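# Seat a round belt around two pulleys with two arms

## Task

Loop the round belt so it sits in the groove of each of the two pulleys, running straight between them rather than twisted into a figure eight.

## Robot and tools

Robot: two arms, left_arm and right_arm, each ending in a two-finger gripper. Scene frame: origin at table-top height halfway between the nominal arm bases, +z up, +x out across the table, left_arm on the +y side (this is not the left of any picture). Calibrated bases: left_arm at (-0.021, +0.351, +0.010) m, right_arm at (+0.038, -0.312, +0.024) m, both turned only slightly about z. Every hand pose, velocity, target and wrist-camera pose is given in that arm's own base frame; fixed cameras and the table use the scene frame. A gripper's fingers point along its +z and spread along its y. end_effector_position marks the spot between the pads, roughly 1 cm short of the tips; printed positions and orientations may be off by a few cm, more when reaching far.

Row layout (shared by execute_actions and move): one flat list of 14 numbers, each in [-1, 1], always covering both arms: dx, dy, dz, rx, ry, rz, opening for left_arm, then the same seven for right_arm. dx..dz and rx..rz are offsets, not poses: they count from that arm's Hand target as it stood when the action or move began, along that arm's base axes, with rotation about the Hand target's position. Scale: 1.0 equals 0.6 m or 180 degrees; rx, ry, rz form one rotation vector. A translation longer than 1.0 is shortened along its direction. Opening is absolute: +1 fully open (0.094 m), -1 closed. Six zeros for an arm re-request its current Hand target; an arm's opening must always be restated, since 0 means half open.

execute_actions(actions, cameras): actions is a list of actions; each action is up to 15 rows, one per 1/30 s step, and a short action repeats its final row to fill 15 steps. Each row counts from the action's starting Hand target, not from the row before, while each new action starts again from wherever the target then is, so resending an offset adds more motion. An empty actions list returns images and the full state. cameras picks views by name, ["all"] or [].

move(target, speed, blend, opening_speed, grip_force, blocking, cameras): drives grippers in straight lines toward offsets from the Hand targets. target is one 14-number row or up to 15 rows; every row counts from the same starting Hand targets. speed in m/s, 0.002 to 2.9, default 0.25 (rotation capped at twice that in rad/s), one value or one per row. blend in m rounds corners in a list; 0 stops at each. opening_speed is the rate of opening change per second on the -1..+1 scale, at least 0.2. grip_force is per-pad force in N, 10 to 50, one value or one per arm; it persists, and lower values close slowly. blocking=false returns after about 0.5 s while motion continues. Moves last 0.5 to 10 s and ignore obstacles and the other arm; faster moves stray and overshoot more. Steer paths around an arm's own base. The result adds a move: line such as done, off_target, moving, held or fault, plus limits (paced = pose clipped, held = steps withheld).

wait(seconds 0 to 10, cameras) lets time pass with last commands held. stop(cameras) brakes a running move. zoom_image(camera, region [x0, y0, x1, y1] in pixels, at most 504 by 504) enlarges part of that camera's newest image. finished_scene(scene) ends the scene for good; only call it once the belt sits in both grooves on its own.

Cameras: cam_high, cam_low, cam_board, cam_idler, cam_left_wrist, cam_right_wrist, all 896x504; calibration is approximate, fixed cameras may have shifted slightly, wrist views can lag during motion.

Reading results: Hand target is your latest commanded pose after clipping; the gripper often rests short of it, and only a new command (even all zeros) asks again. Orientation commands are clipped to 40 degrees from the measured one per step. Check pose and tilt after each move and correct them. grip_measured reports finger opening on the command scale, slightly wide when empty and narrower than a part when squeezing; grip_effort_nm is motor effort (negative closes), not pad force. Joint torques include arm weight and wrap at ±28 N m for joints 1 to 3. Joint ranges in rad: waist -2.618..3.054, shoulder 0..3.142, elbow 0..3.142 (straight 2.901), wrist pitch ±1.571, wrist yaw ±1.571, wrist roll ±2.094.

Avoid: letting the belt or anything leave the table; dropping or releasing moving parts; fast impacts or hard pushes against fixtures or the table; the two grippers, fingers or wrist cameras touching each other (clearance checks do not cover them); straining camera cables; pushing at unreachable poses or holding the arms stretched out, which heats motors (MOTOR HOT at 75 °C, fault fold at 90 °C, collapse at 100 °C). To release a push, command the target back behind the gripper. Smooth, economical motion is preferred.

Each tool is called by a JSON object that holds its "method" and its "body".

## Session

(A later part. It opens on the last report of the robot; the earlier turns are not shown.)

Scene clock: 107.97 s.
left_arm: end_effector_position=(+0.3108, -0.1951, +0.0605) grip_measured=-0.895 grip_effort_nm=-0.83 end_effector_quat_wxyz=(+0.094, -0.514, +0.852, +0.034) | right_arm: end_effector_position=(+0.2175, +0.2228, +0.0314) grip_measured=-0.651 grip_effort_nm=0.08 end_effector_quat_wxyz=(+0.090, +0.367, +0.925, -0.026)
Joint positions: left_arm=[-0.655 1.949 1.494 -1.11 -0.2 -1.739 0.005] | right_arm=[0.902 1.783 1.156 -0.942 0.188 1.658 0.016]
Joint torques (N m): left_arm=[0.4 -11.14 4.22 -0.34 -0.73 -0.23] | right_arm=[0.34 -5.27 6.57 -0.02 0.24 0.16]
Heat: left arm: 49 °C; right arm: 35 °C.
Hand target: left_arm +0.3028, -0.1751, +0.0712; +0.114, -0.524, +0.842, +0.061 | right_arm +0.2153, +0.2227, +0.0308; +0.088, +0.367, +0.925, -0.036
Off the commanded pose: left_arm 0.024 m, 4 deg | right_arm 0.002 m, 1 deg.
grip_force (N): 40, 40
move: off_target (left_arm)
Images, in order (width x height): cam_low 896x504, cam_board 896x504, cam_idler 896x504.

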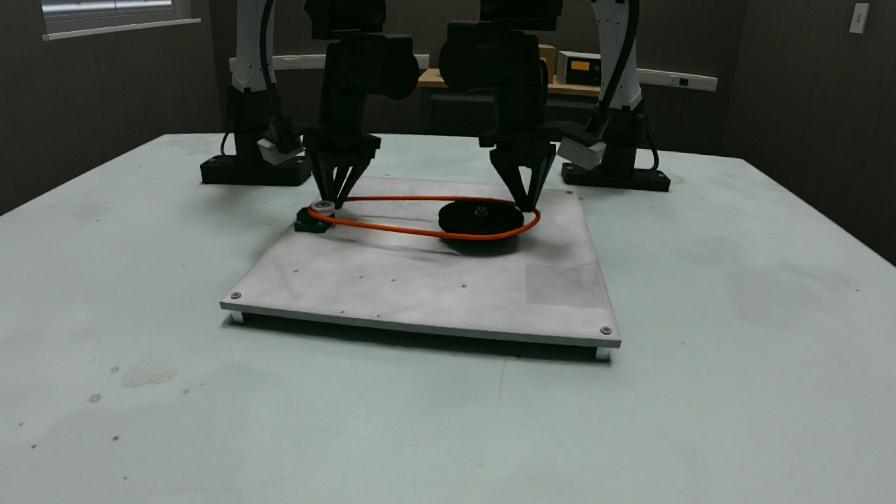

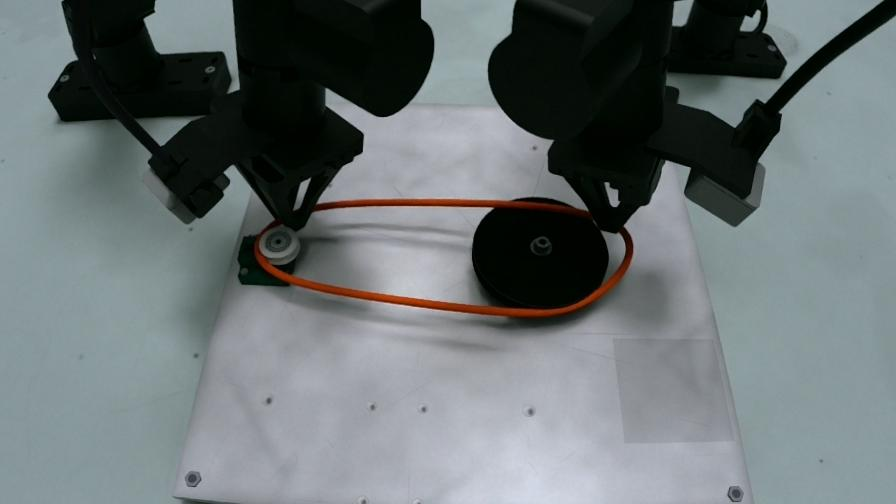

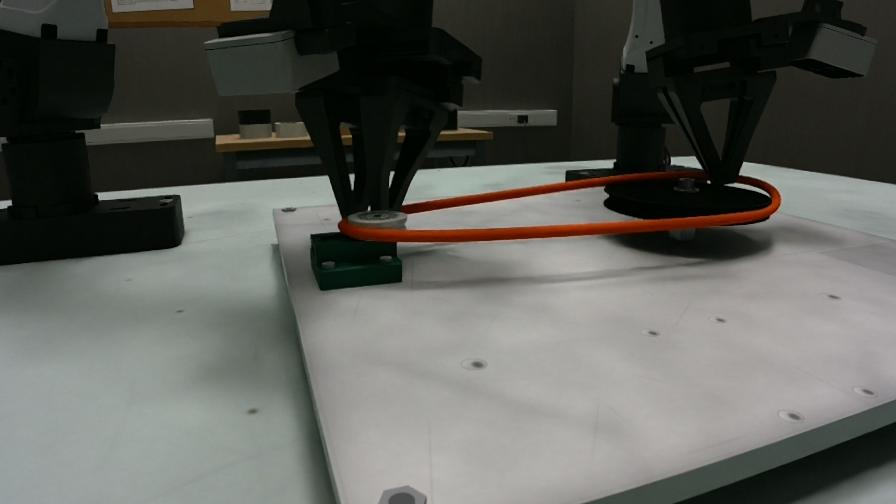

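{"method": "move", "body": {"target": [[-0.05,-0.018,0.0,0,0,0.09,-1,0,0,0,0,0,0,-0.65],[-0.1,-0.06,-0.002,0,0,0.17,-1,0,0,0,0,0,0,-0.65]], "speed": 0.06, "cameras": ["cam_idler","cam_board","cam_low"]}}

{"method": "zoom_image", "body": {"camera": "cam_idler", "region": [330, 130, 830, 310]}}

{"method": "zoom_image", "body": {"camera": "cam_low", "region": [280, 130, 600, 310]}}

Scene clock: 113.63 s.
left_arm: end_effector_position=(+0.2784, -0.2278, +0.0595) grip_measured=-0.895 grip_effort_nm=-0.83 end_effector_quat_wxyz=(+0.050, -0.617, +0.785, +0.016) | right_arm: end_effector_position=(+0.2171, +0.2222, +0.0314) grip_measured=-0.651 grip_effort_nm=0.08 end_effector_quat_wxyz=(+0.090, +0.367, +0.925, -0.027)
Joint positions: left_arm=[-0.736 1.945 1.494 -1.135 -0.104 -2.068 0.005] | right_arm=[0.902 1.783 1.156 -0.945 0.188 1.658 0.016]
Joint torques (N m): left_arm=[0.14 -8.03 5.71 -0.01 -0.08 0.09] | right_arm=[0.27 -5.3 6.49 -0.02 0.22 0.23]
Heat: left arm: 49 °C; right arm: 35 °C.
Hand target: left_arm +0.2757, -0.2248, +0.0597; +0.049, -0.617, +0.785, +0.024 (not the last commanded pose) | right_arm +0.2154, +0.2227, +0.0308; +0.088, +0.367, +0.925, -0.036
Off the commanded pose: left_arm 0.041 m, 21 deg | right_arm 0.002 m, 1 deg.
grip_force (N): 40, 40
move: held (left_arm; a check stopped the path); path passed 1 of 2 targets; limits=held
pose unreachable (left arm): on one or more control steps of this call, first in action 0 (counted from 0), this arm could not follow its commanded pose, so it was not sent that pose on those steps. It may still have moved: this result reports where it is.
cause: moving toward the commanded pose would bring a part of the arm too close to another arm (this arm's wrist (the part past joint 4) and the right arm's wrist (the part past joint 4), along the way the arms are being sent, or toward where that arm still pushes).
Images, in order (width x height): cam_low 896x504, cam_board 896x504, cam_idler 896x504.

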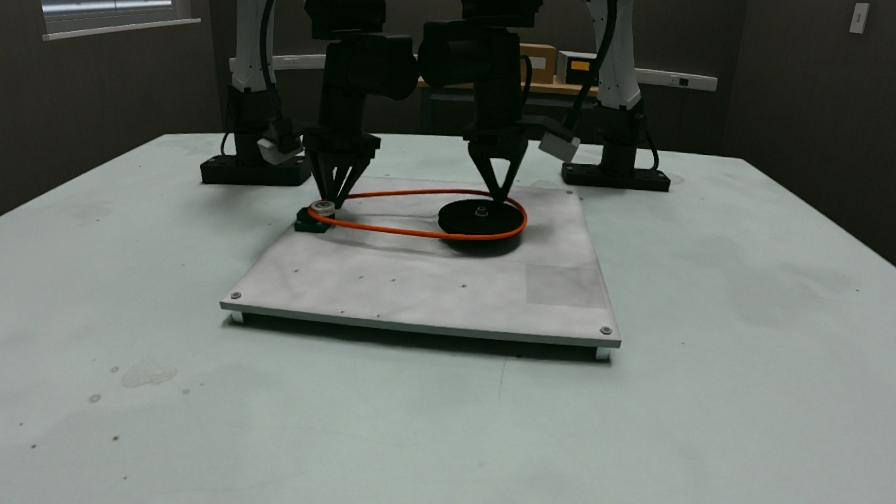

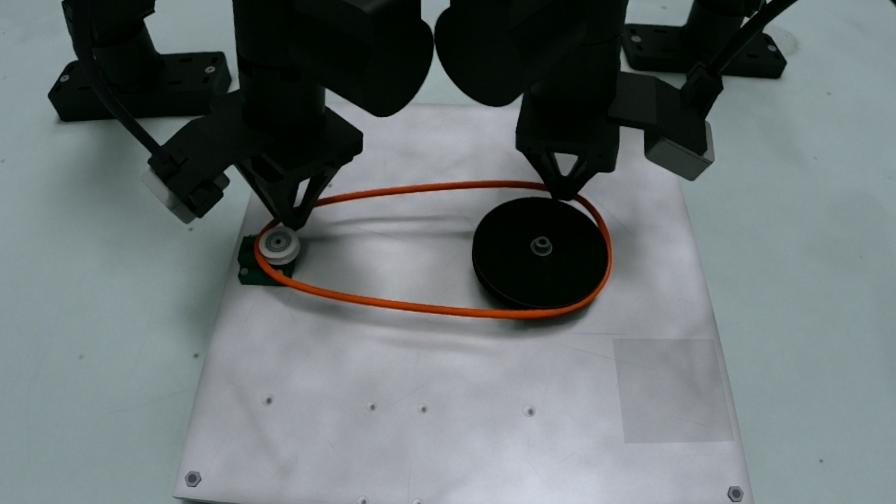

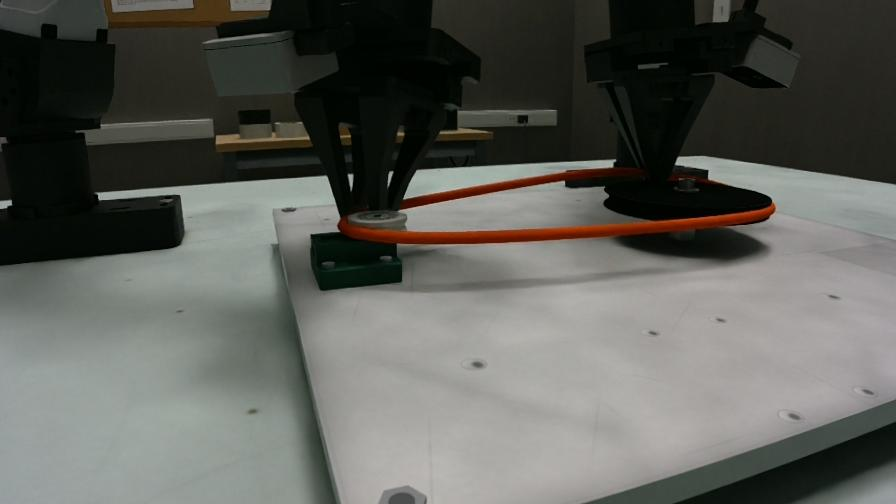

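Scaled by 1.008 from the camera's 896x504 image, which has a finer 1280x720 frame.

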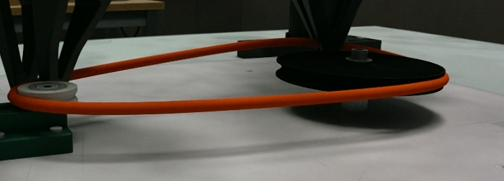

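Scaled by 1.575 from the camera's 896x504 image, which has a finer 1280x720 frame.

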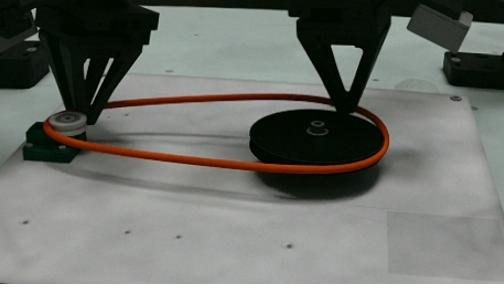

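{"method": "move", "body": {"target": [[-0.012,0.006,0.0,0,0,0,-1,0,0,0,0,0,0,-0.65],[-0.012,0.006,-0.022,0,0,0,-1,0,0,0,0,0,0,-0.65],[-0.004,0.002,-0.022,0,0,0,-1,0,0,0,0,0,0,-0.65]], "speed": 0.05, "cameras": ["cam_idler","cam_board","cam_left_wrist"]}}

{"method": "zoom_image", "body": {"camera": "cam_idler", "region": [530, 130, 830, 310]}}

Scene clock: 115.97 s.
left_arm: end_effector_position=(+0.2760, -0.2276, +0.0453) grip_measured=-0.895 grip_effort_nm=-0.83 end_effector_quat_wxyz=(+0.049, -0.616, +0.786, +0.013) | right_arm: end_effector_position=(+0.2170, +0.2221, +0.0314) grip_measured=-0.651 grip_effort_nm=0.08 end_effector_quat_wxyz=(+0.090, +0.367, +0.925, -0.028)
Joint positions: left_arm=[-0.738 1.945 1.436 -1.071 -0.1 -2.068 0.005] | right_arm=[0.902 1.783 1.156 -0.945 0.188 1.658 0.016]
Joint torques (N m): left_arm=[0.2 -7.8 6.26 -0.1 -0.11 0.07] | right_arm=[0.18 -5.34 6.67 -0.02 0.26 0.2]
Heat: left arm: 48 °C; right arm: 35 °C.
Hand target: left_arm +0.2732, -0.2236, +0.0464; +0.049, -0.617, +0.785, +0.025 | right_arm +0.2153, +0.2227, +0.0308; +0.088, +0.367, +0.925, -0.036
Off the commanded pose: left_arm 0.005 m, 1 deg | right_arm 0.002 m, 1 deg.
grip_force (N): 40, 40
move: done
camera_calibration:
cam_left_wrist: T_world_to_cam=[[0.969646, -0.241734, 0.0367574, -0.32549], [-0.240532, -0.916007, 0.321054, -0.115659], [-0.0439398, -0.32015, -0.946347, 0.0685267], [0, 0, 0, 1]] pos_world=[0.290801, -0.162688, 0.113947]
Images, in order (width x height): cam_board 896x504, cam_idler 896x504, cam_left_wrist 896x504.

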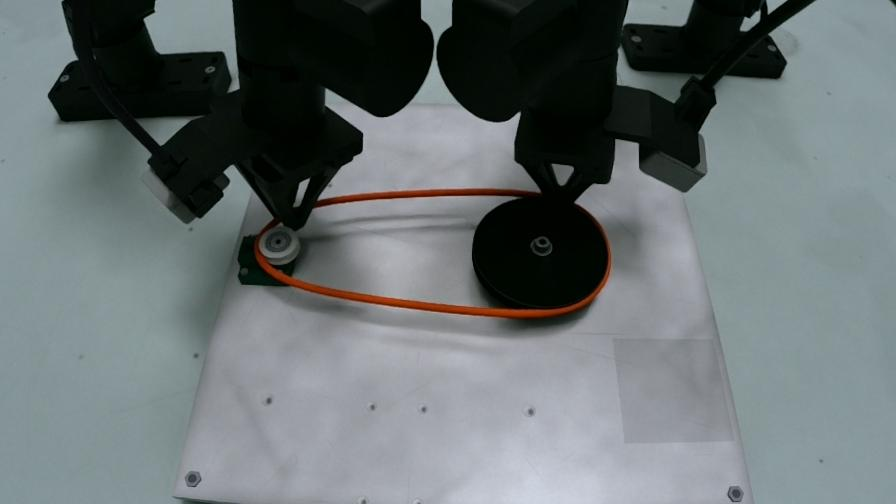

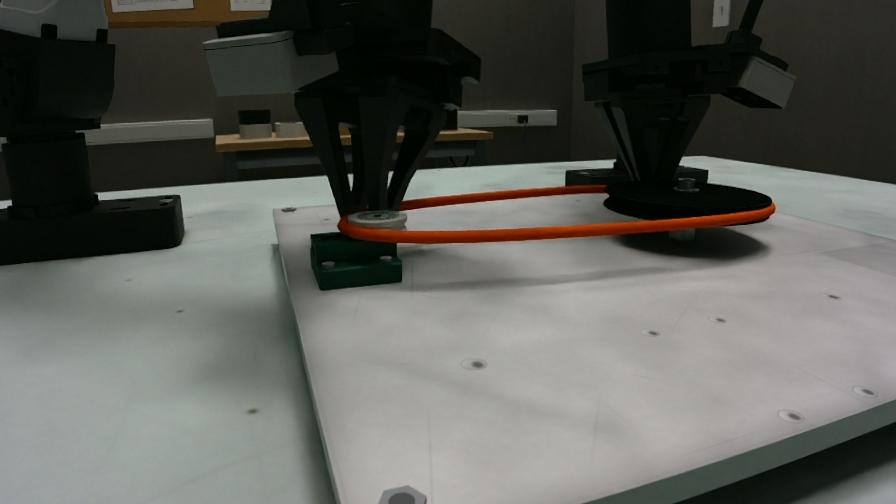

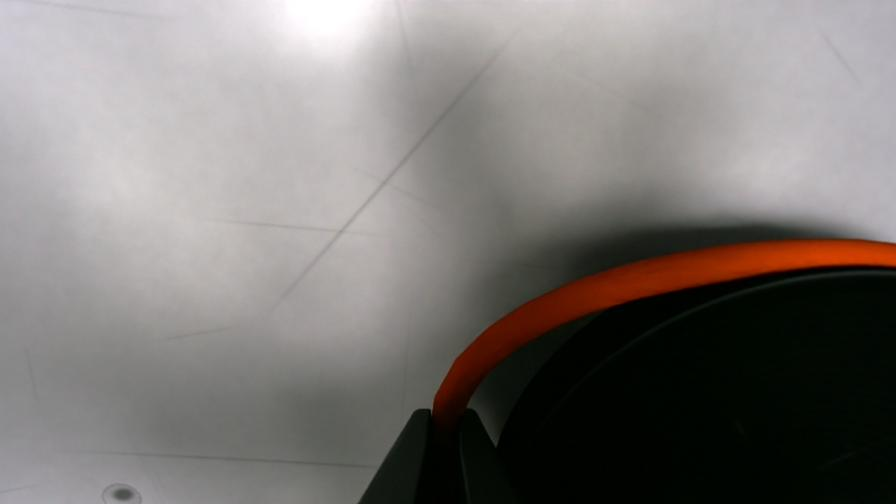

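Scaled by 1.680 from the camera's 896x504 image, which has a finer 1280x720 frame.

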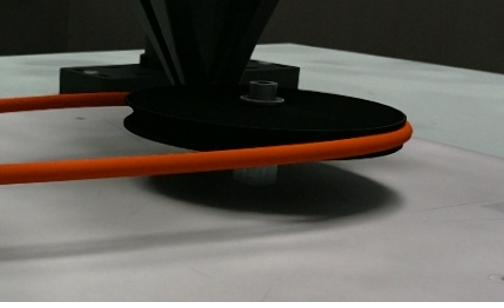

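{"method": "move", "body": {"target": [[0.004,0.0,0.008,0,0,0,-1,0,0,0,0,0,0,-0.65],[0.004,0.0,0.008,0,0,0,-0.78,0,0,0,0,0,0,-0.65],[0.0,0.0,0.1,0,0,0,-0.7,0,0,0,0,0,0,-0.65],[-0.12,0.12,0.15,0,0,0,-0.7,0,0,0,0,0,0,-0.65]], "speed": 0.07, "opening_speed": 0.4, "cameras": ["cam_idler","cam_board","cam_low","cam_left_wrist"]}}

{"method": "zoom_image", "body": {"camera": "cam_idler", "region": [530, 130, 830, 310]}}

{"method": "zoom_image", "body": {"camera": "cam_low", "region": [400, 170, 580, 280]}}

Scene clock: 122.47 s.
left_arm: end_effector_position=(+0.2034, -0.1589, +0.1337) grip_measured=-0.702 grip_effort_nm=0.14 end_effector_quat_wxyz=(+0.045, -0.617, +0.786, +0.023) | right_arm: end_effector_position=(+0.2160, +0.2209, +0.0314) grip_measured=-0.651 grip_effort_nm=0.08 end_effector_quat_wxyz=(+0.089, +0.367, +0.925, -0.031)
Joint positions: left_arm=[-0.728 1.542 1.315 -1.373 -0.097 -2.061 0.014] | right_arm=[0.902 1.783 1.156 -0.951 0.188 1.658 0.016]
Joint torques (N m): left_arm=[0.99 -6.98 4.78 0.02 -0.15 0.19] | right_arm=[0.24 -5.37 6.61 0.02 0.25 0.16]
Heat: left arm: 48 °C; right arm: 35 °C.
Hand target: left_arm +0.2013, -0.1516, +0.1364; +0.049, -0.617, +0.785, +0.024 | right_arm +0.2154, +0.2227, +0.0308; +0.088, +0.367, +0.925, -0.036
Off the commanded pose: left_arm 0.008 m, 1 deg | right_arm 0.002 m, 1 deg.
grip_force (N): 40, 40
move: done; target 3's new opening was sent with left_arm's hand 0.022 m and 3 deg from that target
camera_calibration:
cam_left_wrist: T_world_to_cam=[[0.970796, -0.239282, 0.0172778, -0.238927], [-0.232404, -0.920133, 0.315188, -0.100073], [-0.0595211, -0.309999, -0.948872, 0.176074], [0, 0, 0, 1]] pos_world=[0.219172, -0.0946692, 0.202741]
Images, in order (width x height): cam_low 896x504, cam_board 896x504, cam_idler 896x504, cam_left_wrist 896x504.

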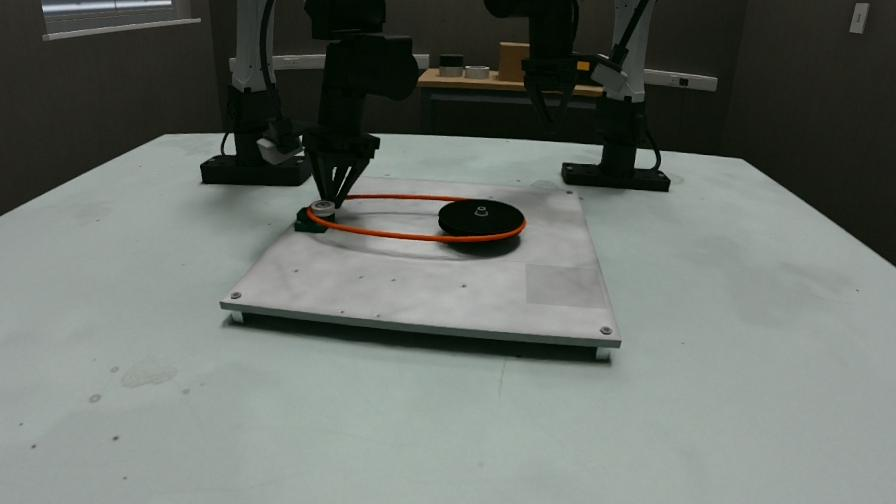

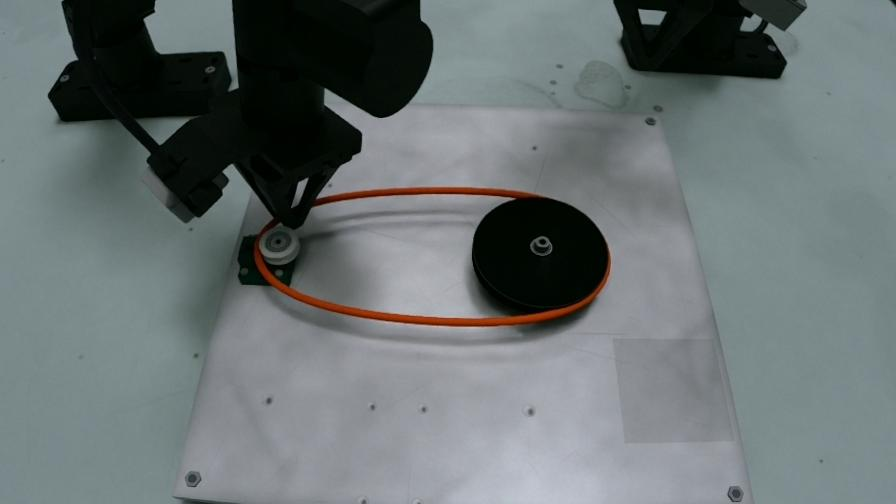

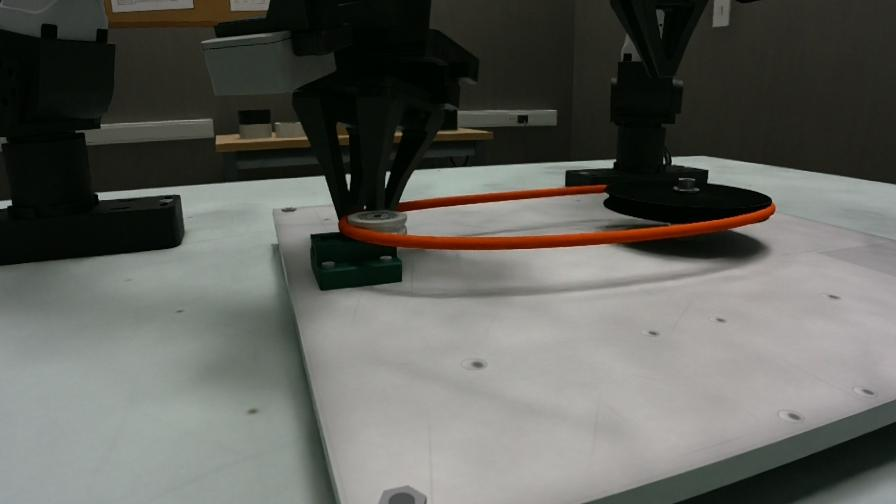

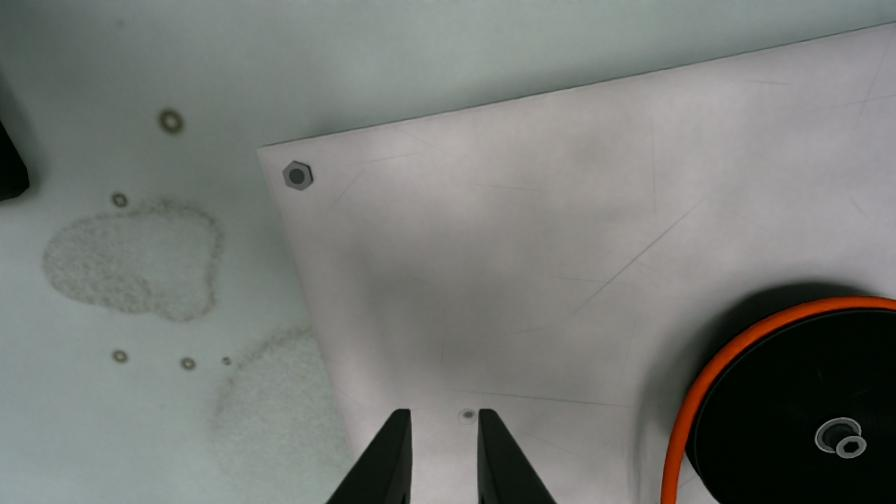

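Scaled by 1.680 from the camera's 896x504 image, which has a finer 1280x720 frame.

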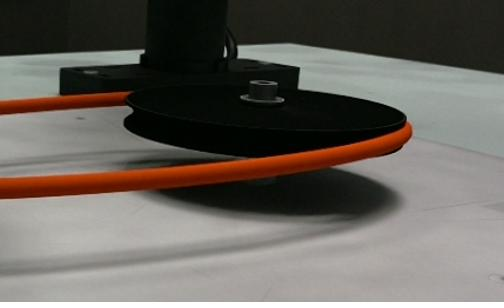

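Scaled by 2.800 from the camera's 896x504 image, which has a finer 1280x720 frame.

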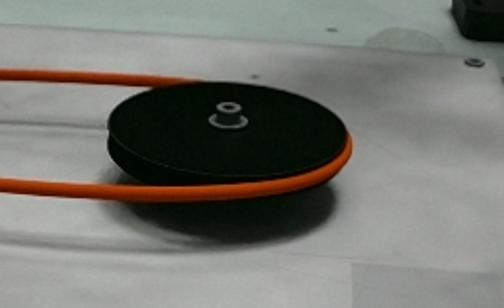

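{"method": "move", "body": {"target": [[0,0,0,0,0,0,-0.7,0.002,0.007,0,0,0,0,-0.55],[0,0,0,0,0,0,-0.7,0.002,0.007,0.12,0,0,0,-0.55],[0,0,0,0,0,0,-0.7,-0.05,-0.2,0.17,0,0,0,-0.55]], "speed": 0.07, "cameras": ["cam_idler","cam_board","cam_low"]}}

{"method": "zoom_image", "body": {"camera": "cam_idler", "region": [310, 180, 510, 300]}}

{"method": "zoom_image", "body": {"camera": "cam_low", "region": [280, 130, 600, 310]}}

{"method": "zoom_image", "body": {"camera": "cam_idler", "region": [530, 130, 830, 310]}}

Scene clock: 128.23 s.
left_arm: end_effector_position=(+0.2034, -0.1588, +0.1337) grip_measured=-0.702 grip_effort_nm=0.14 end_effector_quat_wxyz=(+0.045, -0.616, +0.786, +0.023) | right_arm: end_effector_position=(+0.1894, +0.1076, +0.1322) grip_measured=-0.552 grip_effort_nm=0.10 end_effector_quat_wxyz=(+0.089, +0.367, +0.925, -0.033)
Joint positions: left_arm=[-0.728 1.542 1.315 -1.373 -0.097 -2.06 0.014] | right_arm=[0.667 1.323 1.113 -1.328 0.188 1.419 0.021]
Joint torques (N m): left_arm=[1.01 -6.97 4.78 0.01 -0.15 0.19] | right_arm=[-0.77 -4.64 4.94 0.19 0.28 0.04]
Heat: left arm: 47 °C; right arm: 36 °C.
Hand target: left_arm +0.2012, -0.1516, +0.1364; +0.049, -0.617, +0.785, +0.024 | right_arm +0.1854, +0.1027, +0.1328; +0.088, +0.367, +0.925, -0.036
Off the commanded pose: left_arm 0.008 m, 1 deg | right_arm 0.006 m, 0 deg.
grip_force (N): 40, 40
move: done
Images, in order (width x height): cam_low 896x504, cam_board 896x504, cam_idler 896x504.

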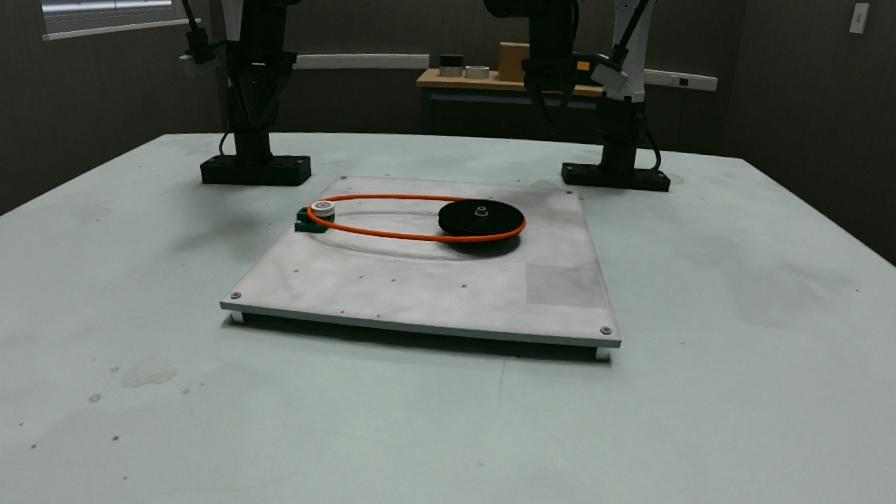

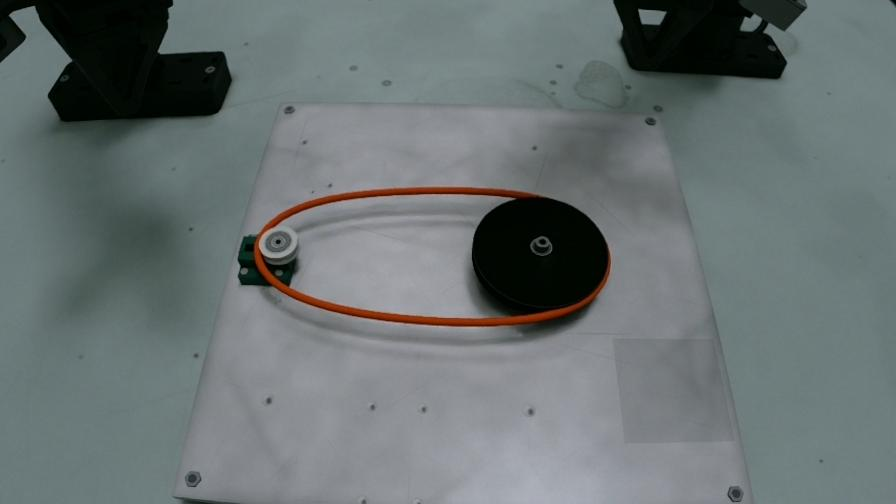

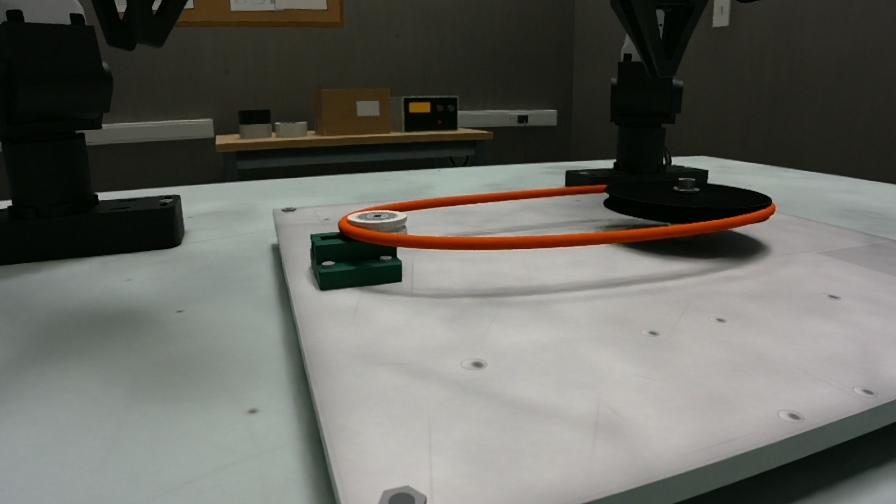

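Scaled by 2.520 from the camera's 896x504 image, which has a finer 1280x720 frame.

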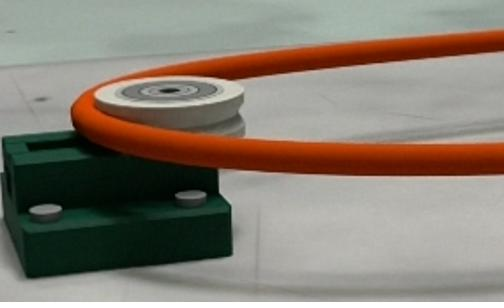

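Scaled by 1.575 from the camera's 896x504 image, which has a finer 1280x720 frame.

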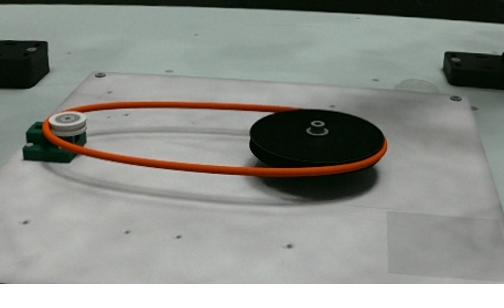

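Scaled by 1.680 from the camera's 896x504 image, which has a finer 1280x720 frame.

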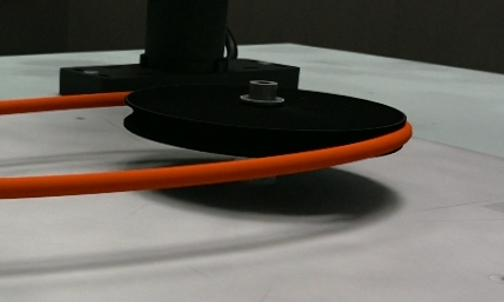

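Same configuration as the solved scene.

{"method": "finished_scene", "body": {"scene": 2}}

The scene is finished: the task was done.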